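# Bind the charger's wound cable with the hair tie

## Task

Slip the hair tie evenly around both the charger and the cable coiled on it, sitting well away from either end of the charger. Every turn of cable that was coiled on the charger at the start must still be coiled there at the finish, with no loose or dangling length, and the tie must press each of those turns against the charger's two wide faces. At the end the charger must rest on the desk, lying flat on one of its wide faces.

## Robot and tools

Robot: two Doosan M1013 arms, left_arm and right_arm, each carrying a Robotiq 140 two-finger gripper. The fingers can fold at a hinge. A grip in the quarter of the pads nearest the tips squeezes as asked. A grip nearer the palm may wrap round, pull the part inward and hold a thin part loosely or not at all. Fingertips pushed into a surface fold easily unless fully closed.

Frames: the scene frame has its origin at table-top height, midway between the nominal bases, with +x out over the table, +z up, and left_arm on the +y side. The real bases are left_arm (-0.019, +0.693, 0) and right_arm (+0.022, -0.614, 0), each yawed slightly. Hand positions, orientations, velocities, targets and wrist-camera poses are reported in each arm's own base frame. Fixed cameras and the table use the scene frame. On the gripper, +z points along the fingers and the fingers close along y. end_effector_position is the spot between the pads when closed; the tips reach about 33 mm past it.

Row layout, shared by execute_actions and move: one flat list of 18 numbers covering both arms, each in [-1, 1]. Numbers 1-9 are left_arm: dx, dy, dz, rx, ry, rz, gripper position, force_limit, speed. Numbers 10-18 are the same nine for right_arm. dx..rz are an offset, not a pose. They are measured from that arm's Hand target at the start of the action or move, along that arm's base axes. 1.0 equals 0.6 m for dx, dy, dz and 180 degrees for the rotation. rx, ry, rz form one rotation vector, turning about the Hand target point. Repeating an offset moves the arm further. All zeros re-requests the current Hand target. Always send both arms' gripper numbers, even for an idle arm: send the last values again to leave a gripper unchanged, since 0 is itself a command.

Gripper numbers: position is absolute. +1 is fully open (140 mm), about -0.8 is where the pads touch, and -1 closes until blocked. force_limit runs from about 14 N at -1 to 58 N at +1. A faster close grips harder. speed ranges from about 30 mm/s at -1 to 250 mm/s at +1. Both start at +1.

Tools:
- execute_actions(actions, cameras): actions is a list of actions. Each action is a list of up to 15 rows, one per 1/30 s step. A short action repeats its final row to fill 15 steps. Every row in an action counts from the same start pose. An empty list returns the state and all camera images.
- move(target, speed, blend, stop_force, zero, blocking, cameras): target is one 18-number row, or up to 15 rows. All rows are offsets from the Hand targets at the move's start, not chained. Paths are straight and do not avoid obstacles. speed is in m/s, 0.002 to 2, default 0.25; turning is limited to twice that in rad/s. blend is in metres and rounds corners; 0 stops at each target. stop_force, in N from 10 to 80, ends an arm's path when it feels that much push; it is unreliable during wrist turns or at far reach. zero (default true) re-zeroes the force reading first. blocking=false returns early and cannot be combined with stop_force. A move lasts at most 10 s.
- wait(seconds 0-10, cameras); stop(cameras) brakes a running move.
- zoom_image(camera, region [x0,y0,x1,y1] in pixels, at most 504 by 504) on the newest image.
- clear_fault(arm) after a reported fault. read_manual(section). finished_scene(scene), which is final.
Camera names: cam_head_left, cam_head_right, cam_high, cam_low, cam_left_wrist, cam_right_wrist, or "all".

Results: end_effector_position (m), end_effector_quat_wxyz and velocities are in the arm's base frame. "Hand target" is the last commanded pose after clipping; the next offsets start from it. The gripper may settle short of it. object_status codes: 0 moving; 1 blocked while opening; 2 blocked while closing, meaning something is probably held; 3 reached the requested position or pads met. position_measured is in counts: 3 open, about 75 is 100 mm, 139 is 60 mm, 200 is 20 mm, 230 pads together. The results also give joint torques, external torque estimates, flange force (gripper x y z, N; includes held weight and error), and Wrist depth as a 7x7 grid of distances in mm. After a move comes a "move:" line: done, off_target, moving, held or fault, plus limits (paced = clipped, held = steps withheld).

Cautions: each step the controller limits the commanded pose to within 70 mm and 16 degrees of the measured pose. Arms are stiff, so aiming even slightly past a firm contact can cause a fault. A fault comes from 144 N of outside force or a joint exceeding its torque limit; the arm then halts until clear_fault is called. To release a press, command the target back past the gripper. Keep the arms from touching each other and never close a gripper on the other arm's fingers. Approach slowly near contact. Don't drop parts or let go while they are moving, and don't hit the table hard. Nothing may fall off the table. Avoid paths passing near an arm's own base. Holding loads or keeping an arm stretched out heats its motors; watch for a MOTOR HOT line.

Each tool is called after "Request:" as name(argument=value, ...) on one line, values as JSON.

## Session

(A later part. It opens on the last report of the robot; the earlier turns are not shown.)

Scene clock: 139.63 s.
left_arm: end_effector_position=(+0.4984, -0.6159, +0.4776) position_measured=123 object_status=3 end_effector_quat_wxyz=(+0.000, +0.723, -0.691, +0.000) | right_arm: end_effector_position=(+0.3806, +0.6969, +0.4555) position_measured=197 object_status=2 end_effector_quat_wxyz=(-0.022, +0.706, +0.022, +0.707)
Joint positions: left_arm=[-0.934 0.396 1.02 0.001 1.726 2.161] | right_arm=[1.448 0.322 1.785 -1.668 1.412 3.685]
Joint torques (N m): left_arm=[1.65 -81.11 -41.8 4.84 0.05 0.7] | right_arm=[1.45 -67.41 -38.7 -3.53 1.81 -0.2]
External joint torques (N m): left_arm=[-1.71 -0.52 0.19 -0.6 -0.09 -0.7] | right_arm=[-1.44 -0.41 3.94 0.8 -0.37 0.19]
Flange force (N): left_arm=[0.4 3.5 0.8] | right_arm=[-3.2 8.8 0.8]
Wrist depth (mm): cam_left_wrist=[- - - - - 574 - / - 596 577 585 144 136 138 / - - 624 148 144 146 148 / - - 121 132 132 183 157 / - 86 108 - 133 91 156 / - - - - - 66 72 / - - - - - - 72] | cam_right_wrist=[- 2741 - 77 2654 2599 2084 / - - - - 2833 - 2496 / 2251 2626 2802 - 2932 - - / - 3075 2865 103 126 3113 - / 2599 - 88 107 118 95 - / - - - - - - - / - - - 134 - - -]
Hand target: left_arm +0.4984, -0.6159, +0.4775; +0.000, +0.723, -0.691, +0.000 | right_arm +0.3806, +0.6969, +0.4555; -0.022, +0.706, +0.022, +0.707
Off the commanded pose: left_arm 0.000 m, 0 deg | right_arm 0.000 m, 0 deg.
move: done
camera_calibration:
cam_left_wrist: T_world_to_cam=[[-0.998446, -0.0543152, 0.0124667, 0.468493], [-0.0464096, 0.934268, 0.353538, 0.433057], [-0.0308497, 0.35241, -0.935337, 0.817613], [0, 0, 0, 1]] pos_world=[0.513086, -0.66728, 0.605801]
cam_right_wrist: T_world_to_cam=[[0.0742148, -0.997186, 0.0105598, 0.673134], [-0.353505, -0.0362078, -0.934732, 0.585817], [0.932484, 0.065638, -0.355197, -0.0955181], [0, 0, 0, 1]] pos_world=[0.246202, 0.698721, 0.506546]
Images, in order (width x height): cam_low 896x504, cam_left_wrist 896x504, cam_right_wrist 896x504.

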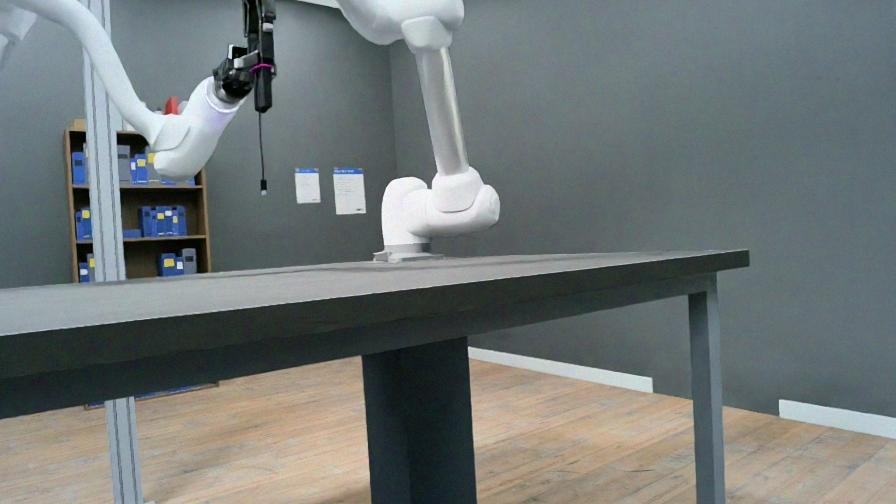

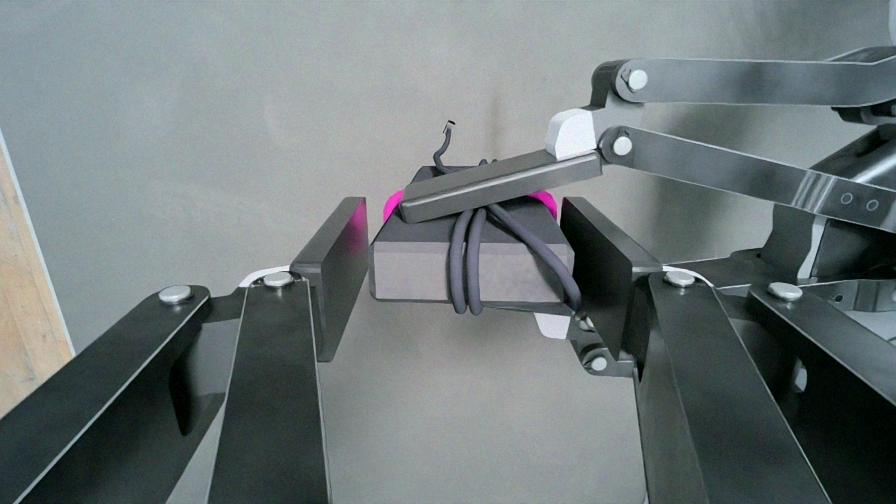

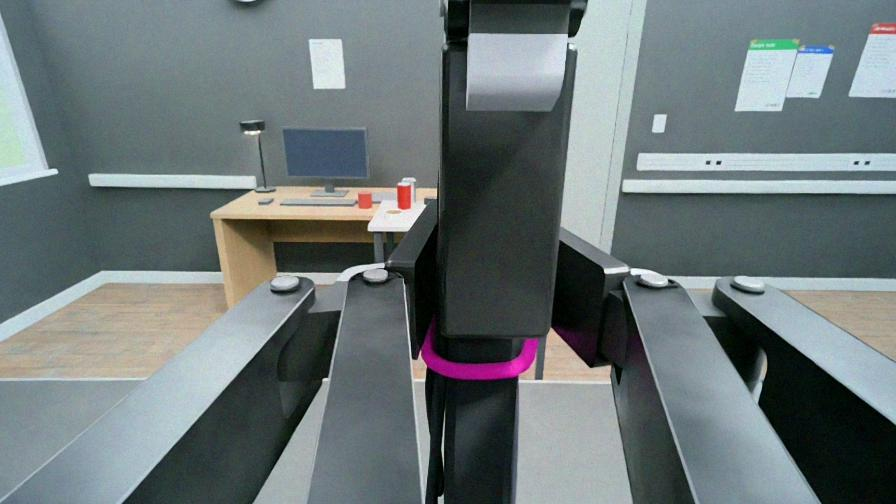

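Request:
move(target=[[0,0,0,0,0,0,-1,-0.5,-1,0,0,0,0,0,0,-1,-0.3,-1]])

Request:
wait(seconds=1, cameras=["cam_left_wrist"])

Request:
move(target=[[0,0,0,0,0,0,-1,-0.5,-1,0,0,0,0,0,0,0.05,-0.3,-1]], cameras=["cam_right_wrist","cam_left_wrist"])

Scene clock: 140.80 s.
left_arm: end_effector_position=(+0.4984, -0.6158, +0.4775) position_measured=141 object_status=2 end_effector_quat_wxyz=(+0.000, +0.723, -0.691, +0.000) | right_arm: end_effector_position=(+0.3806, +0.6969, +0.4556) position_measured=197 object_status=2 end_effector_quat_wxyz=(-0.022, +0.706, +0.022, +0.707)
Joint positions: left_arm=[-0.934 0.396 1.021 0.001 1.726 2.161] | right_arm=[1.448 0.322 1.785 -1.668 1.412 3.685]
Joint torques (N m): left_arm=[11.14 -81.75 -45.24 9.25 -2.63 0.74] | right_arm=[10.15 -65.8 -35.87 -2.43 1.28 -0.22]
External joint torques (N m): left_arm=[-10.87 0.27 3.75 -5 2.58 -0.74] | right_arm=[-10.16 -2.11 1.1 -0.3 0.17 0.21]
Flange force (N): left_arm=[2.2 16.6 3.3] | right_arm=[0.3 8.1 14.1]
Wrist depth (mm): cam_left_wrist=[545 567 - - - 134 561 / - 574 - - 143 137 137 / 616 - - 147 144 145 148 / 670 - 124 130 129 171 157 / - 91 86 745 130 92 156 / - - - - - - - / - - - - - - -] | cam_right_wrist=[3113 - 3002 82 2682 2682 2898 / 2865 3502 2682 - 2771 - 3275 / - - 2833 - 2865 2741 3075 / - 2833 3192 108 125 3152 - / 2401 - 88 113 118 95 2898 / - - - - - - - / - - - 140 - - -]
Hand target: left_arm +0.4984, -0.6159, +0.4775; +0.000, +0.723, -0.691, +0.000 | right_arm +0.3806, +0.6969, +0.4555; -0.022, +0.706, +0.022, +0.707
Off the commanded pose: left_arm 0.000 m, 0 deg | right_arm 0.000 m, 0 deg.
move: done

Scene clock: 141.80 s.
left_arm: end_effector_position=(+0.4984, -0.6159, +0.4775) position_measured=141 object_status=2 end_effector_quat_wxyz=(+0.000, +0.723, -0.691, +0.000) | right_arm: end_effector_position=(+0.3806, +0.6969, +0.4555) position_measured=197 object_status=2 end_effector_quat_wxyz=(-0.022, +0.706, +0.022, +0.707)
Joint positions: left_arm=[-0.934 0.396 1.021 0.001 1.726 2.161] | right_arm=[1.448 0.322 1.785 -1.668 1.412 3.685]
Joint torques (N m): left_arm=[11.18 -82.17 -45.61 9.31 -2.52 0.74] | right_arm=[10.2 -65.54 -35.4 -2.23 1.28 -0.23]
External joint torques (N m): left_arm=[-10.92 0.24 3.96 -5.05 2.48 -0.74] | right_arm=[-10.19 -2.26 0.68 -0.5 0.17 0.22]
Flange force (N): left_arm=[1.6 17.1 3.9] | right_arm=[0.7 7.5 14.4]
Wrist depth (mm): cam_left_wrist=[- - - - - - - / - - - - 145 136 138 / - - - 147 145 145 147 / 658 - 124 131 129 175 157 / - 91 107 162 130 92 159 / - - - - - - - / - - - - - - -] | cam_right_wrist=[- 2599 - 82 2599 - 2932 / 2379 2521 3038 - 98 3407 - / 2521 2573 2626 - 2865 3002 - / - 2771 2898 109 125 - - / 2741 - 88 112 118 95 2833 / - - - - - - - / - - - - - - -]
Hand target: left_arm +0.4984, -0.6159, +0.4775; +0.000, +0.723, -0.691, +0.000 | right_arm +0.3806, +0.6969, +0.4555; -0.022, +0.706, +0.022, +0.707
Tool commands: left_gripper/position=-1.0 left_gripper/force_limit=-0.5 left_gripper/speed=-1.0 right_gripper/position=-1.0 right_gripper/force_limit=-0.3 right_gripper/speed=-1.0
Off the commanded pose: left_arm 0.000 m, 0 deg | right_arm 0.000 m, 0 deg.
wait: 1.00 s; at rest by 0.17 s
camera_calibration:
cam_left_wrist: T_world_to_cam=[[-0.998446, -0.0543152, 0.0124667, 0.468499], [-0.0464096, 0.934268, 0.353538, 0.432963], [-0.0308497, 0.35241, -0.935337, 0.817578], [0, 0, 0, 1]] pos_world=[0.513086, -0.66718, 0.605801]
Images, in order (width x height): cam_left_wrist 896x504.

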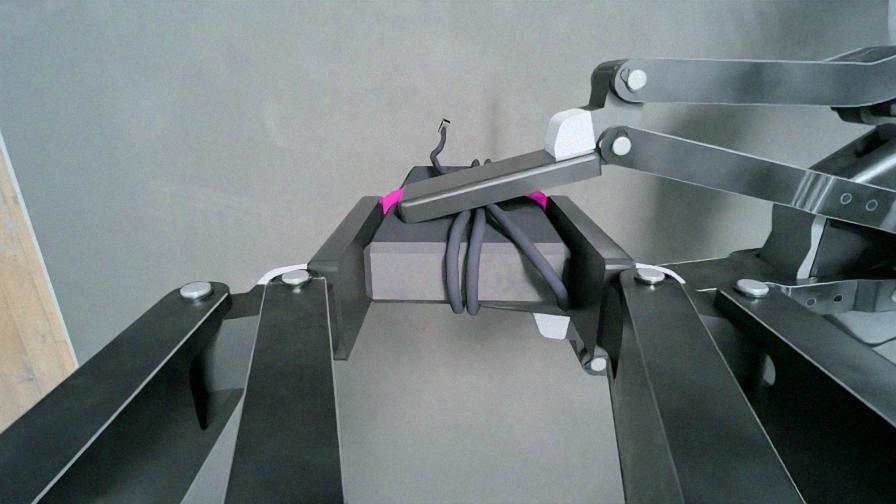

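Scene clock: 143.63 s.
left_arm: end_effector_position=(+0.4984, -0.6159, +0.4775) position_measured=141 object_status=2 end_effector_quat_wxyz=(+0.000, +0.723, -0.691, +0.000) | right_arm: end_effector_position=(+0.3806, +0.6969, +0.4555) position_measured=123 object_status=0 end_effector_quat_wxyz=(-0.022, +0.706, +0.022, +0.707)
Joint positions: left_arm=[-0.934 0.396 1.021 0.001 1.726 2.161] | right_arm=[1.448 0.322 1.785 -1.668 1.412 3.685]
Joint torques (N m): left_arm=[2.23 -83.26 -42.92 4.86 0.05 0.67] | right_arm=[1.21 -65.24 -37.1 -2.74 1.38 -0.21]
External joint torques (N m): left_arm=[-2.2 1.26 1.17 -0.6 -0.1 -0.67] | right_arm=[-1.28 -2.62 2.33 0.01 0.07 0.21]
Flange force (N): left_arm=[1.3 3.5 2.4] | right_arm=[-0.3 8.8 0.6]
Wrist depth (mm): cam_left_wrist=[- - - - - 132 - / - - - - 139 141 146 / - - - 175 641 143 146 / - - 123 132 127 - 158 / - 91 86 178 133 92 157 / - - - 790 - - - / - - - - - - -] | cam_right_wrist=[- - 2741 82 2654 - 2898 / - - 2771 98 2771 - - / - 2898 2711 - 2966 3113 - / - - 158 - 126 3075 - / - - 93 - 126 95 - / - - - - - - - / - - - - - - -]
Hand target: left_arm +0.4984, -0.6159, +0.4775; +0.000, +0.723, -0.691, +0.000 | right_arm +0.3806, +0.6969, +0.4555; -0.022, +0.706, +0.022, +0.707
Off the commanded pose: left_arm 0.000 m, 0 deg | right_arm 0.000 m, 0 deg.
move: done
camera_calibration:
cam_left_wrist: T_world_to_cam=[[-0.998446, -0.0543152, 0.0124667, 0.468499], [-0.0464096, 0.934268, 0.353538, 0.432963], [-0.0308497, 0.35241, -0.935337, 0.817578], [0, 0, 0, 1]] pos_world=[0.513086, -0.66718, 0.605801]
cam_right_wrist: T_world_to_cam=[[0.0742148, -0.997186, 0.0105598, 0.673142], [-0.353505, -0.0362078, -0.934732, 0.585782], [0.932484, 0.065638, -0.355197, -0.0954248], [0, 0, 0, 1]] pos_world=[0.246102, 0.698721, 0.506546]
Images, in order (width x height): cam_left_wrist 896x504, cam_right_wrist 896x504.

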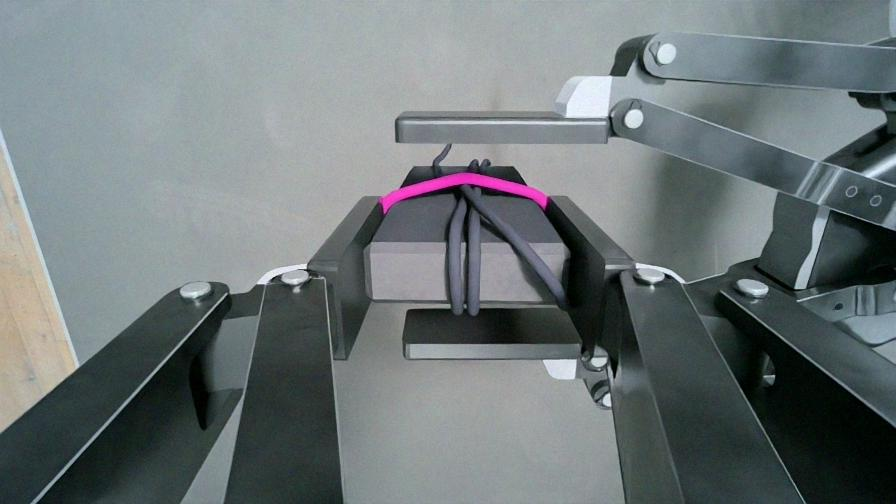

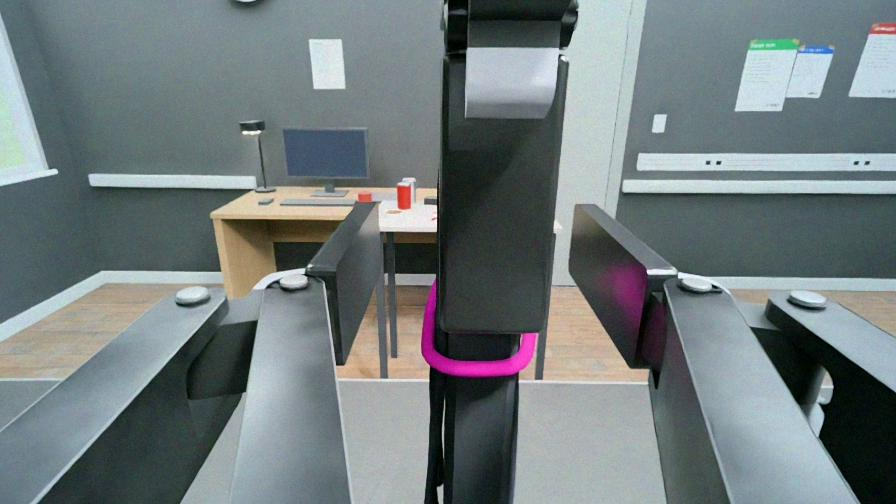

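Request:
move(target=[[0,0,0,0,0,0,-1,-0.5,-1,-0.333,-0.02,0,0,0,0,0.05,-0.3,-1]], speed=0.2)

Request:
move(target=[[-0.002,0,-0.22,-0.4995,-0.023,0,-1,-0.5,-1,0,0,0,0,0,0,0.05,-0.3,-1]], speed=0.25)

Request:
move(target=[[0,0,0,0,0,0,-1,-0.5,-1,0.269,-0.185,0.174,0.3605,0.4084,-0.3846,0.1,-0.3,1]], speed=0.3, cameras=["all"])

Request:
zoom_image(camera="cam_left_wrist", region=[300, 50, 650, 400])

Request:
zoom_image(camera="cam_low", region=[170, 50, 410, 200])

Scene clock: 145.80 s.
left_arm: end_effector_position=(+0.4984, -0.6159, +0.4775) position_measured=141 object_status=2 end_effector_quat_wxyz=(+0.000, +0.723, -0.691, +0.000) | right_arm: end_effector_position=(+0.1808, +0.6848, +0.4555) position_measured=123 object_status=3 end_effector_quat_wxyz=(-0.022, +0.706, +0.022, +0.707)
Joint positions: left_arm=[-0.934 0.396 1.021 0.001 1.726 2.161] | right_arm=[1.744 0.327 1.778 -1.516 1.666 3.678]
Joint torques (N m): left_arm=[1.83 -83.25 -42.9 4.84 0.08 0.67] | right_arm=[1.39 -65 -36.24 -2.08 1.36 -0.19]
External joint torques (N m): left_arm=[-2.14 1.54 1.19 -0.59 -0.13 -0.67] | right_arm=[-1.35 -2.62 2.39 -0.09 0.07 0.19]
Flange force (N): left_arm=[1.6 3.2 2.5] | right_arm=[-0.3 8.3 3.3]
Wrist depth (mm): cam_left_wrist=[566 - 571 - 569 574 - / - 596 - - - - 606 / - - - 174 - - 648 / - - 123 132 129 - - / - 91 86 - 114 92 - / - - - - - - - / - - - - - - -] | cam_right_wrist=[2932 2966 - 255 2932 - 2966 / 3275 2833 - 289 2741 2251 - / - 3075 - 1910 2966 2898 - / 3708 3407 158 3152 142 107 - / - - 94 3275 126 95 2966 / - - - - - - - / - - - - - - -]
Hand target: left_arm +0.4984, -0.6159, +0.4775; +0.000, +0.723, -0.691, +0.000 | right_arm +0.1808, +0.6849, +0.4555; -0.022, +0.706, +0.022, +0.707
Off the commanded pose: left_arm 0.000 m, 0 deg | right_arm 0.000 m, 0 deg.
move: done

Scene clock: 149.40 s.
left_arm: end_effector_position=(+0.4972, -0.6158, +0.3456) position_measured=141 object_status=2 end_effector_quat_wxyz=(+0.488, +0.512, -0.489, +0.511) | right_arm: end_effector_position=(+0.1808, +0.6849, +0.4555) position_measured=123 object_status=3 end_effector_quat_wxyz=(-0.022, +0.706, +0.022, +0.707)
Joint positions: left_arm=[-0.594 0.278 2.097 -2.062 1.143 4.054] | right_arm=[1.744 0.327 1.778 -1.516 1.667 3.678]
Joint torques (N m): left_arm=[2.07 -59.74 -29.29 -3.35 3.2 0.65] | right_arm=[1.21 -65.06 -36.36 -2.17 1.32 -0.18]
External joint torques (N m): left_arm=[-2.1 3.14 1.17 0.4 -1.01 -0.65] | right_arm=[-1.16 -2.68 2.26 -0.01 0.1 0.18]
Flange force (N): left_arm=[-2.5 0.1 4.5] | right_arm=[-0.1 8.2 2.9]
Wrist depth (mm): cam_left_wrist=[2355 3548 3548 3999 2624 3451 670 / 4199 3548 3315 - - - 716 / 4063 3315 2652 174 3876 775 782 / 3451 - 124 132 130 800 826 / 2863 91 86 - 114 92 - / - - - 582 - - - / - - - 521 - - -] | cam_right_wrist=[- - - 3551 2741 2833 4002 / - - 2932 2802 2966 2771 2833 / - - 2682 3275 3113 3038 2898 / 332 341 157 2379 142 4202 2865 / 320 - 127 332 125 95 2898 / - - - - - - - / - - - - - - -]
Hand target: left_arm +0.4972, -0.6159, +0.3455; +0.488, +0.512, -0.489, +0.511 | right_arm +0.1808, +0.6849, +0.4555; -0.022, +0.706, +0.022, +0.707
Off the commanded pose: left_arm 0.000 m, 0 deg | right_arm 0.000 m, 0 deg.
move: done

Scene clock: 153.33 s.
left_arm: end_effector_position=(+0.4972, -0.6159, +0.3455) position_measured=141 object_status=2 end_effector_quat_wxyz=(+0.488, +0.512, -0.489, +0.511) | right_arm: end_effector_position=(+0.3422, +0.5739, +0.5599) position_measured=117 object_status=3 end_effector_quat_wxyz=(+0.000, +0.729, -0.685, +0.000)
Joint positions: left_arm=[-0.594 0.278 2.097 -2.062 1.143 4.054] | right_arm=[0.982 0.202 1.13 -0.001 1.81 4.061]
Joint torques (N m): left_arm=[1.67 -59.15 -29.53 -3.37 3.23 0.65] | right_arm=[1.69 -59.68 -43.67 4.11 -0.06 -0.2]
External joint torques (N m): left_arm=[-1.54 2.5 1.39 0.41 -1.04 -0.65] | right_arm=[-1.72 -2.35 2.53 0.08 0.09 0.2]
Flange force (N): left_arm=[-1.7 0.5 3.0] | right_arm=[9.2 3.5 6.8]
Wrist depth (mm): cam_left_wrist=[- - - 3936 3499 - 583 / - - - 4344 3705 3548 603 / 4344 - 2964 174 3405 778 628 / 3548 - 124 135 130 768 663 / 2929 91 109 - 114 92 - / - - - - - - - / - - - - - - -] | cam_right_wrist=[- - - - - - - / - - - - - - - / - - - - - - - / 1596 718 136 - 138 - - / - - 93 - - 95 - / - - 400 407 - - - / - - - 422 558 - -]
Hand target: left_arm +0.4972, -0.6159, +0.3455; +0.488, +0.512, -0.489, +0.511 | right_arm +0.3422, +0.5739, +0.5599; +0.000, +0.729, -0.685, +0.000
Off the commanded pose: left_arm 0.000 m, 0 deg | right_arm 0.000 m, 0 deg.
move: done
camera_calibration:
cam_left_wrist: T_world_to_cam=[[-0.999401, -0.0335775, 0.00837939, 0.483535], [-0.0197021, 0.352975, -0.935425, 0.553702], [0.0284515, -0.93503, -0.353425, -0.329383], [0, 0, 0, 1]] pos_world=[0.503526, -0.487191, 0.397483]
cam_right_wrist: T_world_to_cam=[[-0.99726, -0.0729591, -0.0122312, 0.401279], [-0.0725207, 0.931522, 0.35638, -0.709168], [-0.0146075, 0.356291, -0.934261, 0.467027], [0, 0, 0, 1]] pos_world=[0.355572, 0.523485, 0.693967]

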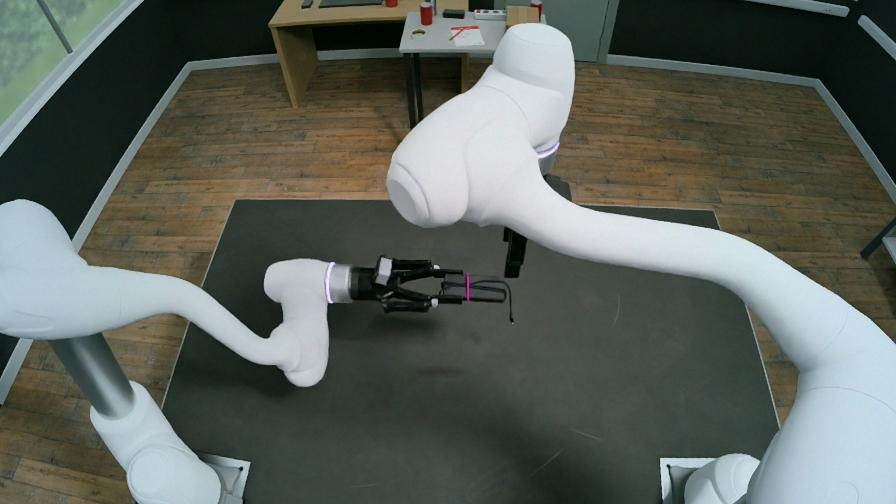

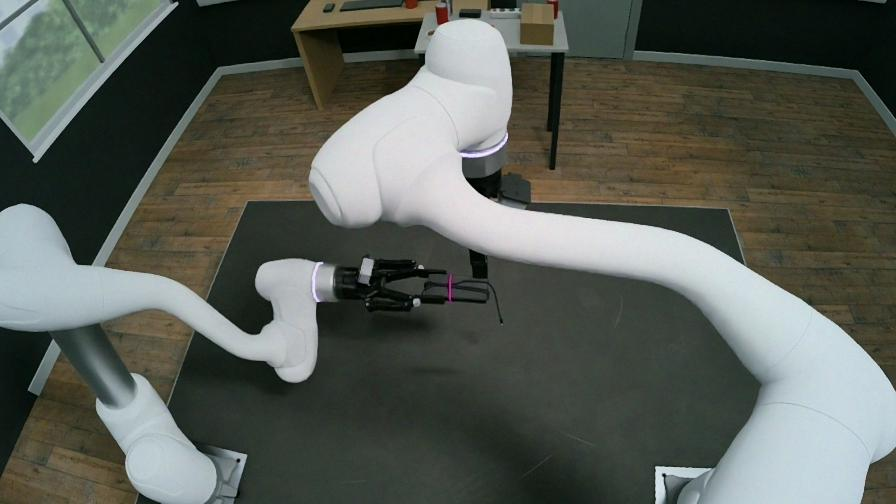

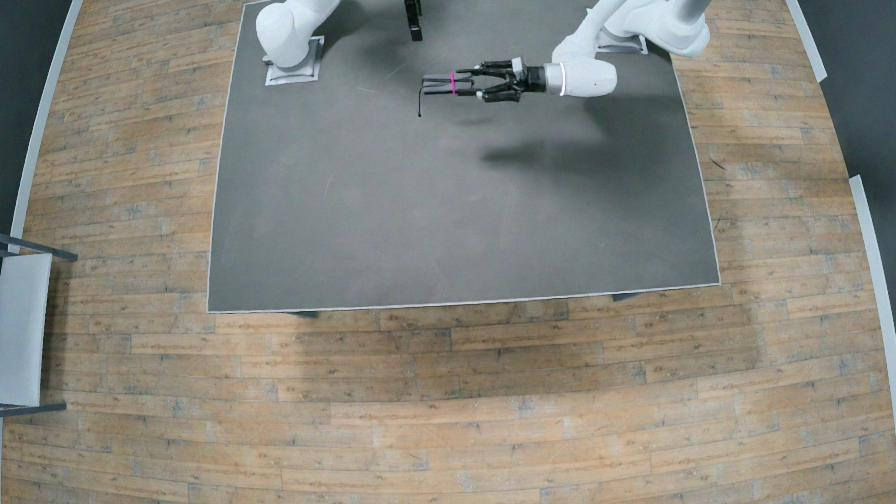

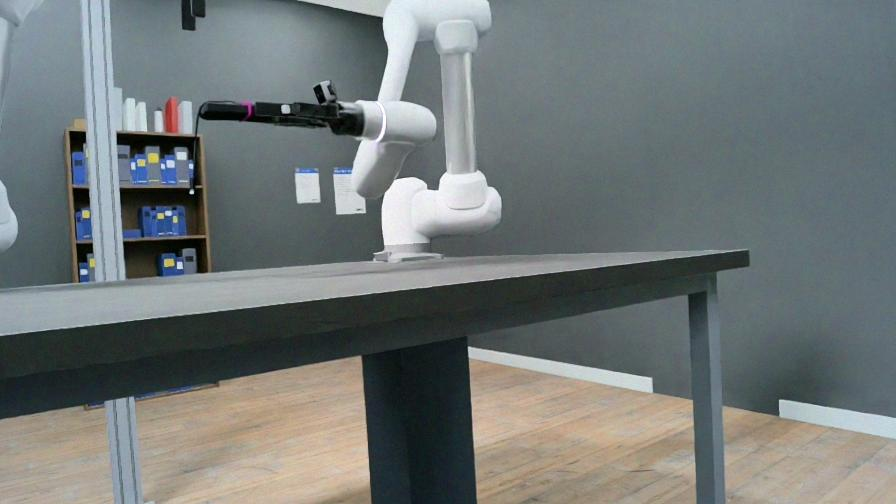

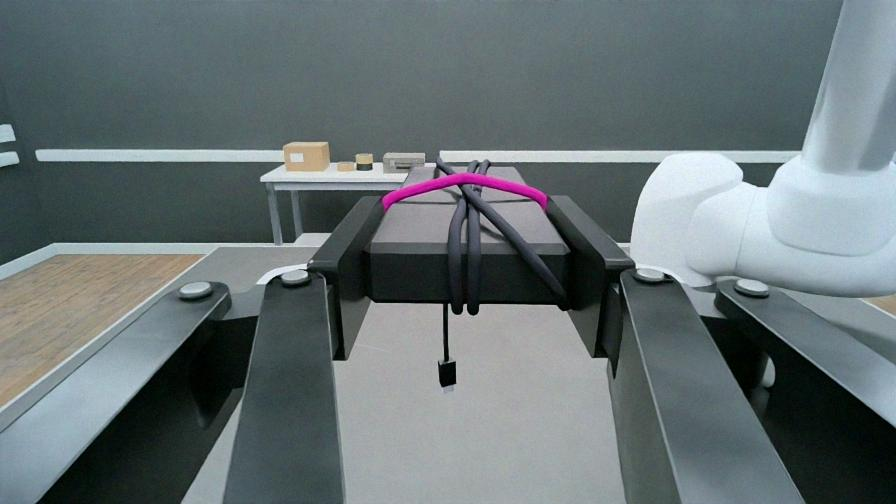

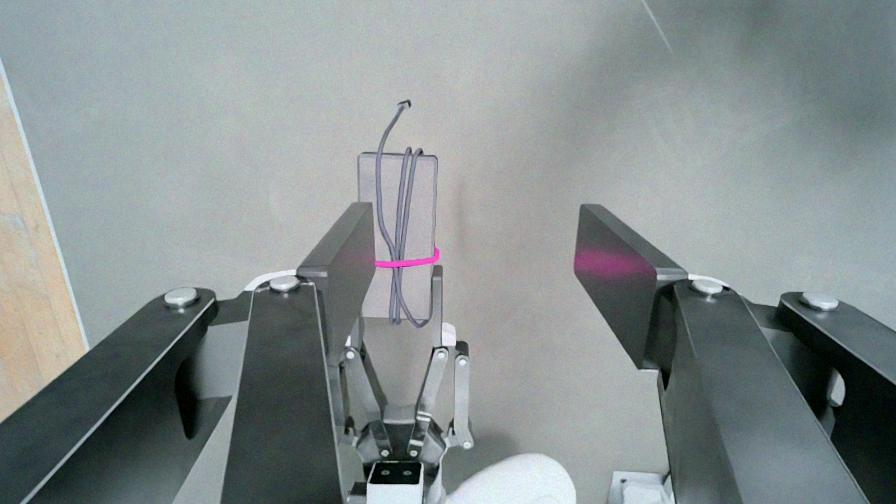

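Scaled by 1.440 from the camera's 896x504 image, which has a finer 1280x720 frame.

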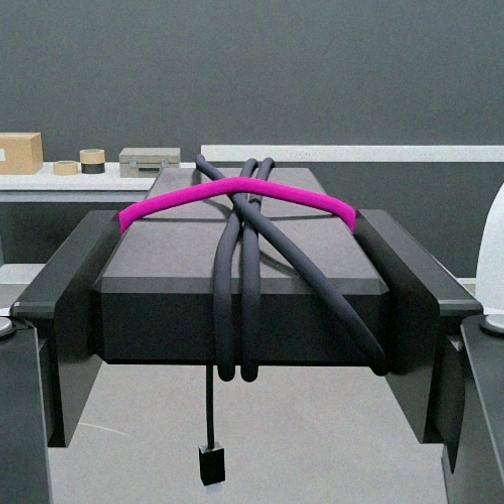

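Scaled by 2.100 from the camera's 896x504 image, which has a finer 1280x720 frame.

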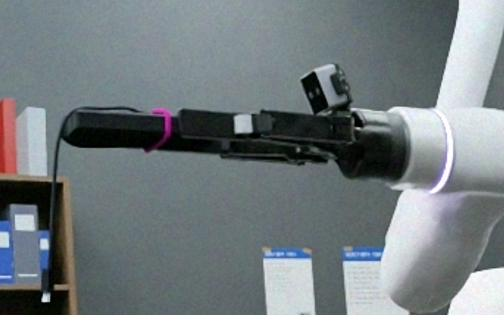

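Request:
move(target=[[0,0,0,0,0,0,-1,-0.5,-1,0.0805,0.032,-0.1,0,0,0,0.1,-0.3,-1],[0,0,0,0,0,0,-1,-0.5,-1,0.0805,0.032,-0.2,0,0,0,0.1,-0.3,-1]], speed=0.15, cameras=["cam_right_wrist"])

Scene clock: 155.50 s.
left_arm: end_effector_position=(+0.4972, -0.6159, +0.3455) position_measured=141 object_status=2 end_effector_quat_wxyz=(+0.488, +0.512, -0.489, +0.511) | right_arm: end_effector_position=(+0.3905, +0.5931, +0.4400) position_measured=117 object_status=3 end_effector_quat_wxyz=(+0.000, +0.729, -0.685, +0.000)
Joint positions: left_arm=[-0.594 0.278 2.097 -2.062 1.143 4.054] | right_arm=[0.94 0.245 1.293 -0.001 1.604 4.019]
Joint torques (N m): left_arm=[1.8 -59.06 -29.5 -3.37 3.19 0.67] | right_arm=[1.27 -65.02 -44.95 4.25 -0.02 -0.19]
External joint torques (N m): left_arm=[-1.68 2.34 1.22 0.39 -0.99 -0.67] | right_arm=[-1.3 -2.8 2.58 0.07 0.05 0.19]
Flange force (N): left_arm=[-1.4 0.6 3.3] | right_arm=[9.1 4.9 4.9]
Wrist depth (mm): cam_left_wrist=[3230 - 2422 4581 - 3315 564 / 4420 4063 3315 3499 - 3817 606 / 3272 4344 3272 189 3999 745 625 / 3359 3548 124 132 130 766 658 / 2999 91 87 - 114 92 639 / - - - 578 - - - / - - - - - - -] | cam_right_wrist=[- - 515 520 501 - 505 / 505 - - - - - - / - - 535 - - 570 - / - 603 137 - 169 595 - / - - - - 240 95 - / - - - - 265 - - / - - 277 - 276 - -]
Hand target: left_arm +0.4972, -0.6159, +0.3455; +0.488, +0.512, -0.489, +0.511 | right_arm +0.3905, +0.5931, +0.4399; +0.000, +0.729, -0.685, +0.000
Off the commanded pose: left_arm 0.000 m, 0 deg | right_arm 0.000 m, 0 deg.
move: done
camera_calibration:
cam_right_wrist: T_world_to_cam=[[-0.997261, -0.0729252, -0.012325, 0.449408], [-0.0725226, 0.931525, 0.356373, -0.680688], [-0.0145075, 0.356291, -0.934262, 0.348776], [0, 0, 0, 1]] pos_world=[0.403872, 0.542585, 0.573967]
Images, in order (width x height): cam_right_wrist 896x504.

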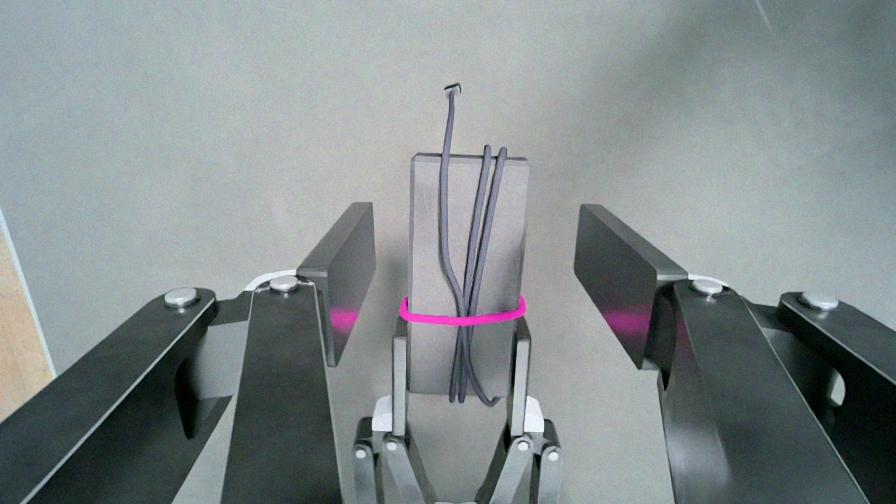

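Request:
move(target=[[0,0,0,0,0,0,-1,-0.5,-1,0,0,-0.121,0,0,-0.011,0.1,-0.3,-1]], speed=0.1)

Request:
move(target=[[0,0,0,0,0,0,-1,-0.5,-1,0,0,0,0,0,0,-1,-0.3,-1]])

Request:
wait(seconds=0.7, cameras=["cam_right_wrist","cam_low"])

Scene clock: 157.27 s.
left_arm: end_effector_position=(+0.4972, -0.6159, +0.3455) position_measured=141 object_status=2 end_effector_quat_wxyz=(+0.488, +0.512, -0.489, +0.511) | right_arm: end_effector_position=(+0.3905, +0.5931, +0.3673) position_measured=117 object_status=3 end_effector_quat_wxyz=(+0.000, +0.717, -0.697, +0.000)
Joint positions: left_arm=[-0.594 0.278 2.097 -2.062 1.143 4.054] | right_arm=[0.94 0.249 1.418 -0.001 1.475 4.054]
Joint torques (N m): left_arm=[1.73 -59.41 -29.4 -3.34 3.18 0.66] | right_arm=[1.33 -65.15 -44.75 4.25 -0.1 -0.21]
External joint torques (N m): left_arm=[-1.71 2.78 1.2 0.38 -0.98 -0.66] | right_arm=[-1.35 -3.32 2.36 0.08 0.13 0.21]
Flange force (N): left_arm=[-2.0 0.1 3.6] | right_arm=[9.4 4.6 3.0]
Wrist depth (mm): cam_left_wrist=[2831 3705 204 3548 203 - 550 / - 3405 3359 3599 229 4063 604 / 3876 3499 3189 189 223 770 653 / 3599 3651 124 132 125 754 656 / 2831 91 86 - 114 92 674 / - - - - - - - / - - - 526 - - -] | cam_right_wrist=[- - 445 452 461 - 447 / 476 - 484 471 - - - / - 496 - - - - - / - 507 136 - 139 - 531 / - - - 166 131 95 - / - - - 172 175 - - / - - - 187 - - -]
Hand target: left_arm +0.4972, -0.6159, +0.3455; +0.488, +0.512, -0.489, +0.511 | right_arm +0.3905, +0.5931, +0.3673; +0.000, +0.717, -0.697, +0.000
Off the commanded pose: left_arm 0.000 m, 0 deg | right_arm 0.000 m, 0 deg.
move: done

Scene clock: 158.03 s.
left_arm: end_effector_position=(+0.4973, -0.6159, +0.3456) position_measured=141 object_status=2 end_effector_quat_wxyz=(+0.488, +0.512, -0.489, +0.511) | right_arm: end_effector_position=(+0.3905, +0.5930, +0.3673) position_measured=141 object_status=0 end_effector_quat_wxyz=(+0.000, +0.717, -0.697, +0.000)
Joint positions: left_arm=[-0.594 0.278 2.097 -2.063 1.143 4.054] | right_arm=[0.94 0.249 1.418 -0.001 1.475 4.054]
Joint torques (N m): left_arm=[-3.49 -61.18 -28.7 -1.68 5.42 0.6] | right_arm=[-1.72 -63.42 -46.02 2.69 -1.81 -0.13]
External joint torques (N m): left_arm=[3.48 4.6 0.61 -1.27 -3.23 -0.6] | right_arm=[1.68 -4.7 3.63 1.64 1.84 0.13]
Flange force (N): left_arm=[-3.4 -5.4 2.2] | right_arm=[10.2 10.2 1.8]
Wrist depth (mm): cam_left_wrist=[- - 205 3110 204 3072 555 / 3405 3359 - 3405 212 3359 601 / 4344 2863 2999 174 225 805 630 / 3272 - 124 132 129 754 658 / - 91 108 - 114 92 656 / - - 69 - - - - / - - - - - - -] | cam_right_wrist=[449 456 437 452 448 - 445 / - - 462 - 471 - 464 / - - 498 - 484 - 493 / 533 - - 155 126 - - / 547 - - 163 161 89 - / - - - - - - - / - - - 181 183 - -]
Hand target: left_arm +0.4972, -0.6159, +0.3455; +0.488, +0.512, -0.489, +0.511 | right_arm +0.3905, +0.5931, +0.3673; +0.000, +0.717, -0.697, +0.000
Off the commanded pose: left_arm 0.000 m, 0 deg | right_arm 0.000 m, 0 deg.
move: done

Scene clock: 158.73 s.
left_arm: end_effector_position=(+0.4972, -0.6159, +0.3455) position_measured=141 object_status=2 end_effector_quat_wxyz=(+0.488, +0.512, -0.489, +0.511) | right_arm: end_effector_position=(+0.3905, +0.5930, +0.3673) position_measured=141 object_status=2 end_effector_quat_wxyz=(+0.000, +0.717, -0.697, +0.000)
Joint positions: left_arm=[-0.594 0.278 2.097 -2.062 1.143 4.054] | right_arm=[0.94 0.249 1.418 -0.001 1.475 4.054]
Joint torques (N m): left_arm=[-3.88 -61.07 -28.33 -1.46 5.48 0.58] | right_arm=[-2.18 -63.45 -46.08 2.55 -1.97 -0.11]
External joint torques (N m): left_arm=[3.76 4.52 0.34 -1.49 -3.29 -0.58] | right_arm=[2.16 -3.92 4.24 1.71 2 0.11]
Flange force (N): left_arm=[-3.3 -5.8 2.4] | right_arm=[9.7 10.7 2.6]
Wrist depth (mm): cam_left_wrist=[2929 3817 218 3359 203 - 550 / 3499 3499 - - 3272 3876 601 / - 3876 2999 189 3651 780 627 / 3499 - 124 132 129 752 653 / 2964 91 86 - 114 92 683 / - - - - - - - / - - - - - - -] | cam_right_wrist=[- - 453 456 459 453 441 / 472 459 - 469 - - - / - 497 484 - - - - / 519 530 - - 125 526 531 / - - - 161 - 89 - / - - - - - - - / - - - 183 - - -]
Hand target: left_arm +0.4972, -0.6159, +0.3455; +0.488, +0.512, -0.489, +0.511 | right_arm +0.3905, +0.5931, +0.3673; +0.000, +0.717, -0.697, +0.000
Tool commands: left_gripper/position=-1.0 left_gripper/force_limit=-0.5 left_gripper/speed=-1.0 right_gripper/position=-1.0 right_gripper/force_limit=-0.3 right_gripper/speed=-1.0
Off the commanded pose: left_arm 0.000 m, 0 deg | right_arm 0.000 m, 0 deg.
wait: 0.70 s; at rest by 0.17 s
camera_calibration:
cam_right_wrist: T_world_to_cam=[[-0.999188, -0.0384214, -0.0121674, 0.428716], [-0.0402344, 0.933493, 0.356332, -0.668549], [-0.00233262, 0.356532, -0.93428, 0.275961], [0, 0, 0, 1]] pos_world=[0.402113, 0.542168, 0.501267]
Images, in order (width x height): cam_low 896x504, cam_right_wrist 896x504.

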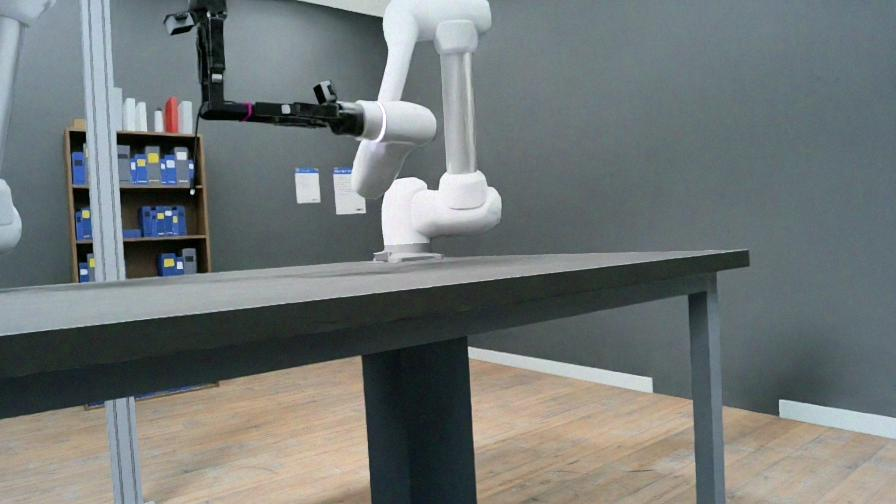

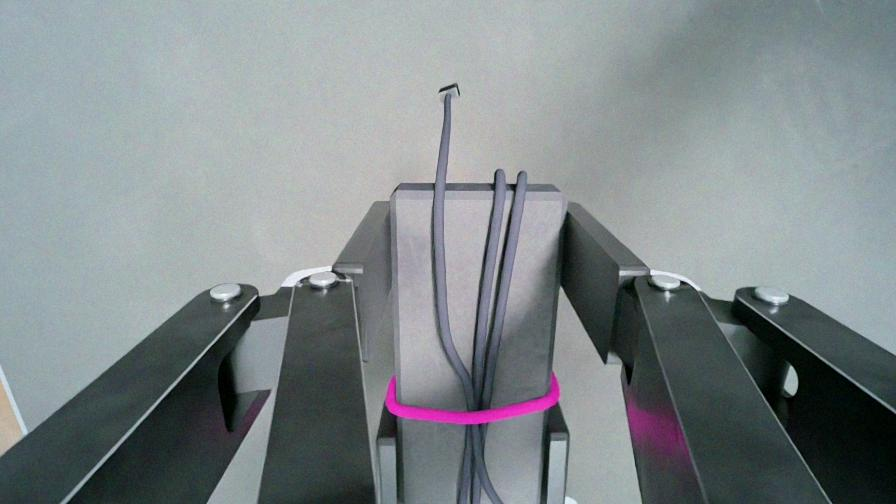

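Request:
move(target=[[0,0,0,0,0,0,0.05,-0.5,-1,0,0,0,0,0,0,-1,-0.3,-1]])

Request:
move(target=[[-0.012,0.3,0.05,0,0,0,0.05,-0.5,-1,0,0,0,0,0,0,-1,-0.3,-1]], speed=0.15, cameras=["cam_right_wrist","cam_left_wrist"])

Scene clock: 159.73 s.
left_arm: end_effector_position=(+0.4972, -0.6159, +0.3455) position_measured=123 object_status=0 end_effector_quat_wxyz=(+0.488, +0.512, -0.489, +0.511) | right_arm: end_effector_position=(+0.3905, +0.5930, +0.3673) position_measured=141 object_status=2 end_effector_quat_wxyz=(+0.000, +0.717, -0.697, +0.000)
Joint positions: left_arm=[-0.594 0.278 2.097 -2.062 1.143 4.054] | right_arm=[0.94 0.249 1.418 -0.001 1.475 4.054]
Joint torques (N m): left_arm=[1.6 -57.06 -27.72 -2.73 2.36 0.68] | right_arm=[1.4 -67.65 -46.44 4.34 -0.16 -0.18]
External joint torques (N m): left_arm=[-1.5 0.47 -0.4 -0.22 -0.17 -0.68] | right_arm=[-1.45 -0.18 4.31 -0.05 0.19 0.18]
Flange force (N): left_arm=[0.9 0.2 3.2] | right_arm=[8.6 3.8 6.5]
Wrist depth (mm): cam_left_wrist=[2863 3359 204 - 202 - 561 / 3817 3405 - - 3315 - 597 / 3451 3405 2964 191 3499 768 621 / 3230 4063 121 131 133 763 654 / - 86 107 - 131 91 - / - - - - - 66 72 / - - - 508 - - 72] | cam_right_wrist=[- 444 - 454 451 - - / - - 471 466 473 467 - / - 494 - 497 492 - - / - - - - 127 - 502 / - - - - - 89 - / - - - - - - - / - - - 187 191 - -]
Hand target: left_arm +0.4972, -0.6159, +0.3455; +0.488, +0.512, -0.489, +0.511 | right_arm +0.3905, +0.5931, +0.3673; +0.000, +0.717, -0.697, +0.000
Off the commanded pose: left_arm 0.000 m, 0 deg | right_arm 0.000 m, 0 deg.
move: done

Scene clock: 161.33 s.
left_arm: end_effector_position=(+0.4900, -0.4359, +0.3755) position_measured=123 object_status=3 end_effector_quat_wxyz=(+0.488, +0.512, -0.489, +0.511) | right_arm: end_effector_position=(+0.3905, +0.5931, +0.3673) position_measured=141 object_status=2 end_effector_quat_wxyz=(+0.000, +0.717, -0.697, +0.000)
Joint positions: left_arm=[-0.286 0.137 2.207 -1.807 1.334 3.944] | right_arm=[0.94 0.249 1.418 -0.001 1.475 4.054]
Joint torques (N m): left_arm=[1.52 -42.93 -27.71 -2.35 2.12 0.63] | right_arm=[1.33 -67.43 -46.38 4.3 -0.19 -0.24]
External joint torques (N m): left_arm=[-1.56 0.71 -0.22 -0.23 -0.13 -0.63] | right_arm=[-1.39 -0.19 4.33 -0.01 0.22 0.24]
Flange force (N): left_arm=[0.5 -0.4 3.8] | right_arm=[8.5 4.0 6.5]
Wrist depth (mm): cam_left_wrist=[- - 3651 368 356 - 686 / - 3110 - - - 734 741 / 5039 - 3405 314 4270 857 800 / 3705 4130 121 - 149 897 3817 / - 86 107 - - 91 2863 / - - - - - 66 72 / - - - - - - 72] | cam_right_wrist=[- 435 435 - - 442 - / 474 - - 472 470 459 - / - 526 499 - - - - / - - - 157 124 541 - / - - - 162 - 92 551 / - - - - - - - / - - - 183 - - -]
Hand target: left_arm +0.4900, -0.4359, +0.3755; +0.488, +0.512, -0.489, +0.511 | right_arm +0.3905, +0.5931, +0.3673; +0.000, +0.717, -0.697, +0.000
Off the commanded pose: left_arm 0.000 m, 0 deg | right_arm 0.000 m, 0 deg.
move: done
camera_calibration:
cam_left_wrist: T_world_to_cam=[[-0.999404, -0.0334842, 0.00841504, 0.482147], [-0.0197025, 0.352977, -0.935425, 0.518088], [0.0283516, -0.935033, -0.353426, -0.150222], [0, 0, 0, 1]] pos_world=[0.496326, -0.307191, 0.427482]
cam_right_wrist: T_world_to_cam=[[-0.999188, -0.0383903, -0.0122624, 0.428748], [-0.0402393, 0.933494, 0.356328, -0.668581], [-0.00223269, 0.356532, -0.93428, 0.276014], [0, 0, 0, 1]] pos_world=[0.402113, 0.542168, 0.501367]
Images, in order (width x height): cam_left_wrist 896x504, cam_right_wrist 896x504.

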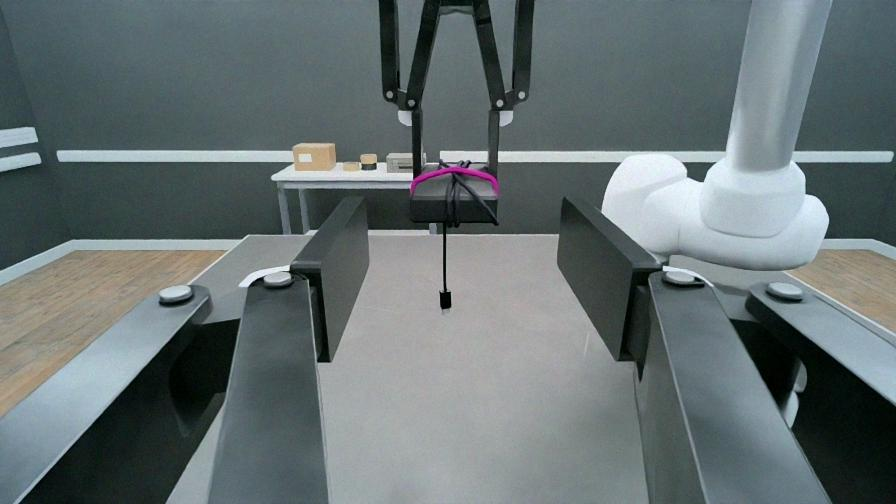

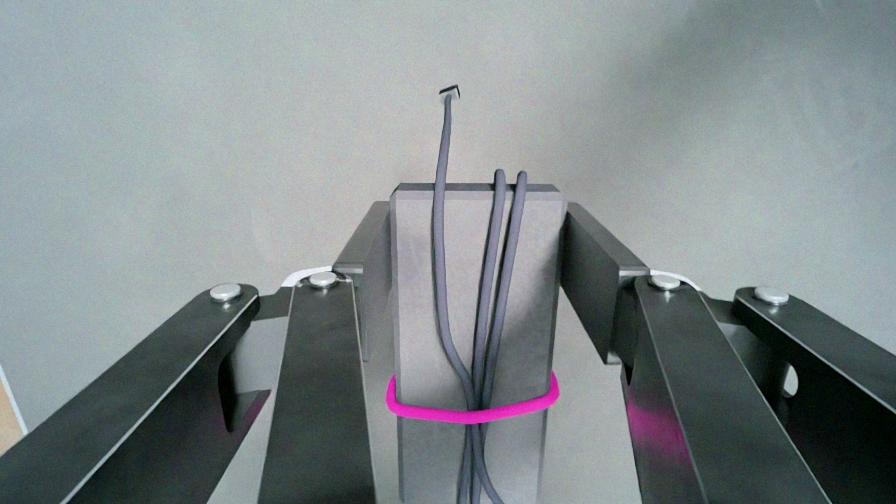

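Request:
move(target=[[0,0,0,0,0,0,0.05,-0.5,-1,0,0,-0.34,0,0,0,-1,-0.3,-1],[0,0,0,0,0,0,0.05,-0.5,-1,0.009,0.15,-0.527,0,0,0,-1,-0.3,-1]], speed=0.12, blend=[0.02,0], cameras=["cam_right_wrist","cam_low"])

Request:
zoom_image(camera="cam_low", region=[170, 200, 350, 310])

Scene clock: 165.20 s.
left_arm: end_effector_position=(+0.4900, -0.4359, +0.3755) position_measured=123 object_status=3 end_effector_quat_wxyz=(+0.488, +0.512, -0.489, +0.511) | right_arm: end_effector_position=(+0.3959, +0.6831, +0.0512) position_measured=141 object_status=2 end_effector_quat_wxyz=(+0.000, +0.717, -0.697, +0.000)
Joint positions: left_arm=[-0.286 0.137 2.207 -1.807 1.335 3.944] | right_arm=[1.002 0.538 1.602 -0.001 1.001 4.116]
Joint torques (N m): left_arm=[1.73 -43.51 -27.83 -2.35 2.16 0.68] | right_arm=[1.31 -87.92 -39.48 3.65 -0.18 -0.18]
External joint torques (N m): left_arm=[-1.76 1.22 -0.19 -0.24 -0.16 -0.68] | right_arm=[-1.34 -1.36 3.72 0.01 0.2 0.18]
Flange force (N): left_arm=[-0.1 -0.9 4.4] | right_arm=[9.5 4.1 1.0]
Wrist depth (mm): cam_left_wrist=[3548 4499 3548 259 3230 218 582 / - - 3451 253 220 190 173 / 3405 - 3359 268 216 187 171 / - - 121 308 149 203 189 / - 86 108 335 131 91 - / - - 104 385 708 66 72 / - - - 417 - - 72] | cam_right_wrist=[167 167 165 167 167 167 167 / 176 175 175 174 175 175 175 / 183 185 184 182 182 184 184 / 199 195 193 152 126 194 194 / 207 - 105 - 123 89 202 / - - - - - - - / - - - - - - -]
Hand target: left_arm +0.4900, -0.4359, +0.3755; +0.488, +0.512, -0.489, +0.511 | right_arm +0.3959, +0.6831, +0.0511; +0.000, +0.717, -0.697, +0.000
Off the commanded pose: left_arm 0.000 m, 0 deg | right_arm 0.000 m, 0 deg.
move: done
camera_calibration:
cam_right_wrist: T_world_to_cam=[[-0.999188, -0.0383884, -0.012266, 0.433721], [-0.0402386, 0.93346, 0.356416, -0.639703], [-0.00223243, 0.35662, -0.934247, -0.0515427], [0, 0, 0, 1]] pos_world=[0.407513, 0.632168, 0.185167]
Images, in order (width x height): cam_low 896x504, cam_right_wrist 896x504.

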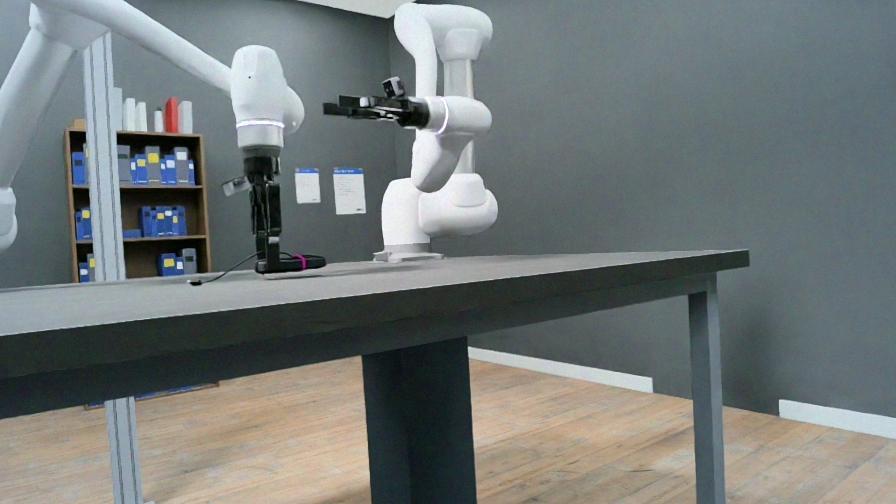

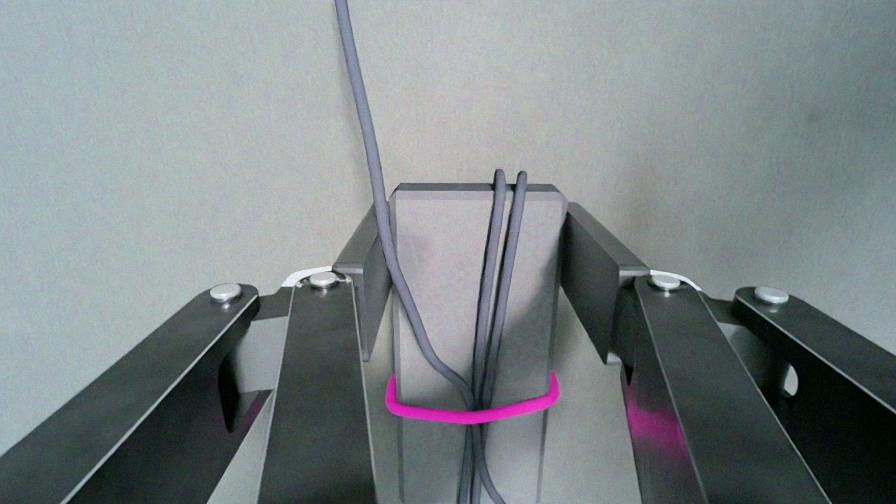

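Scaled by 2.800 from the camera's 896x504 image, which has a finer 1280x720 frame.

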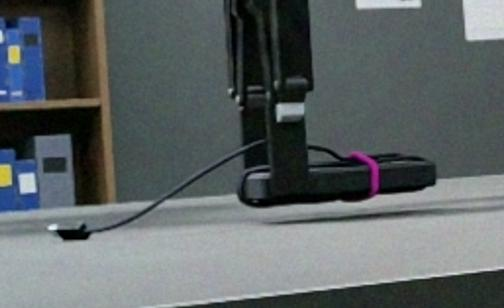

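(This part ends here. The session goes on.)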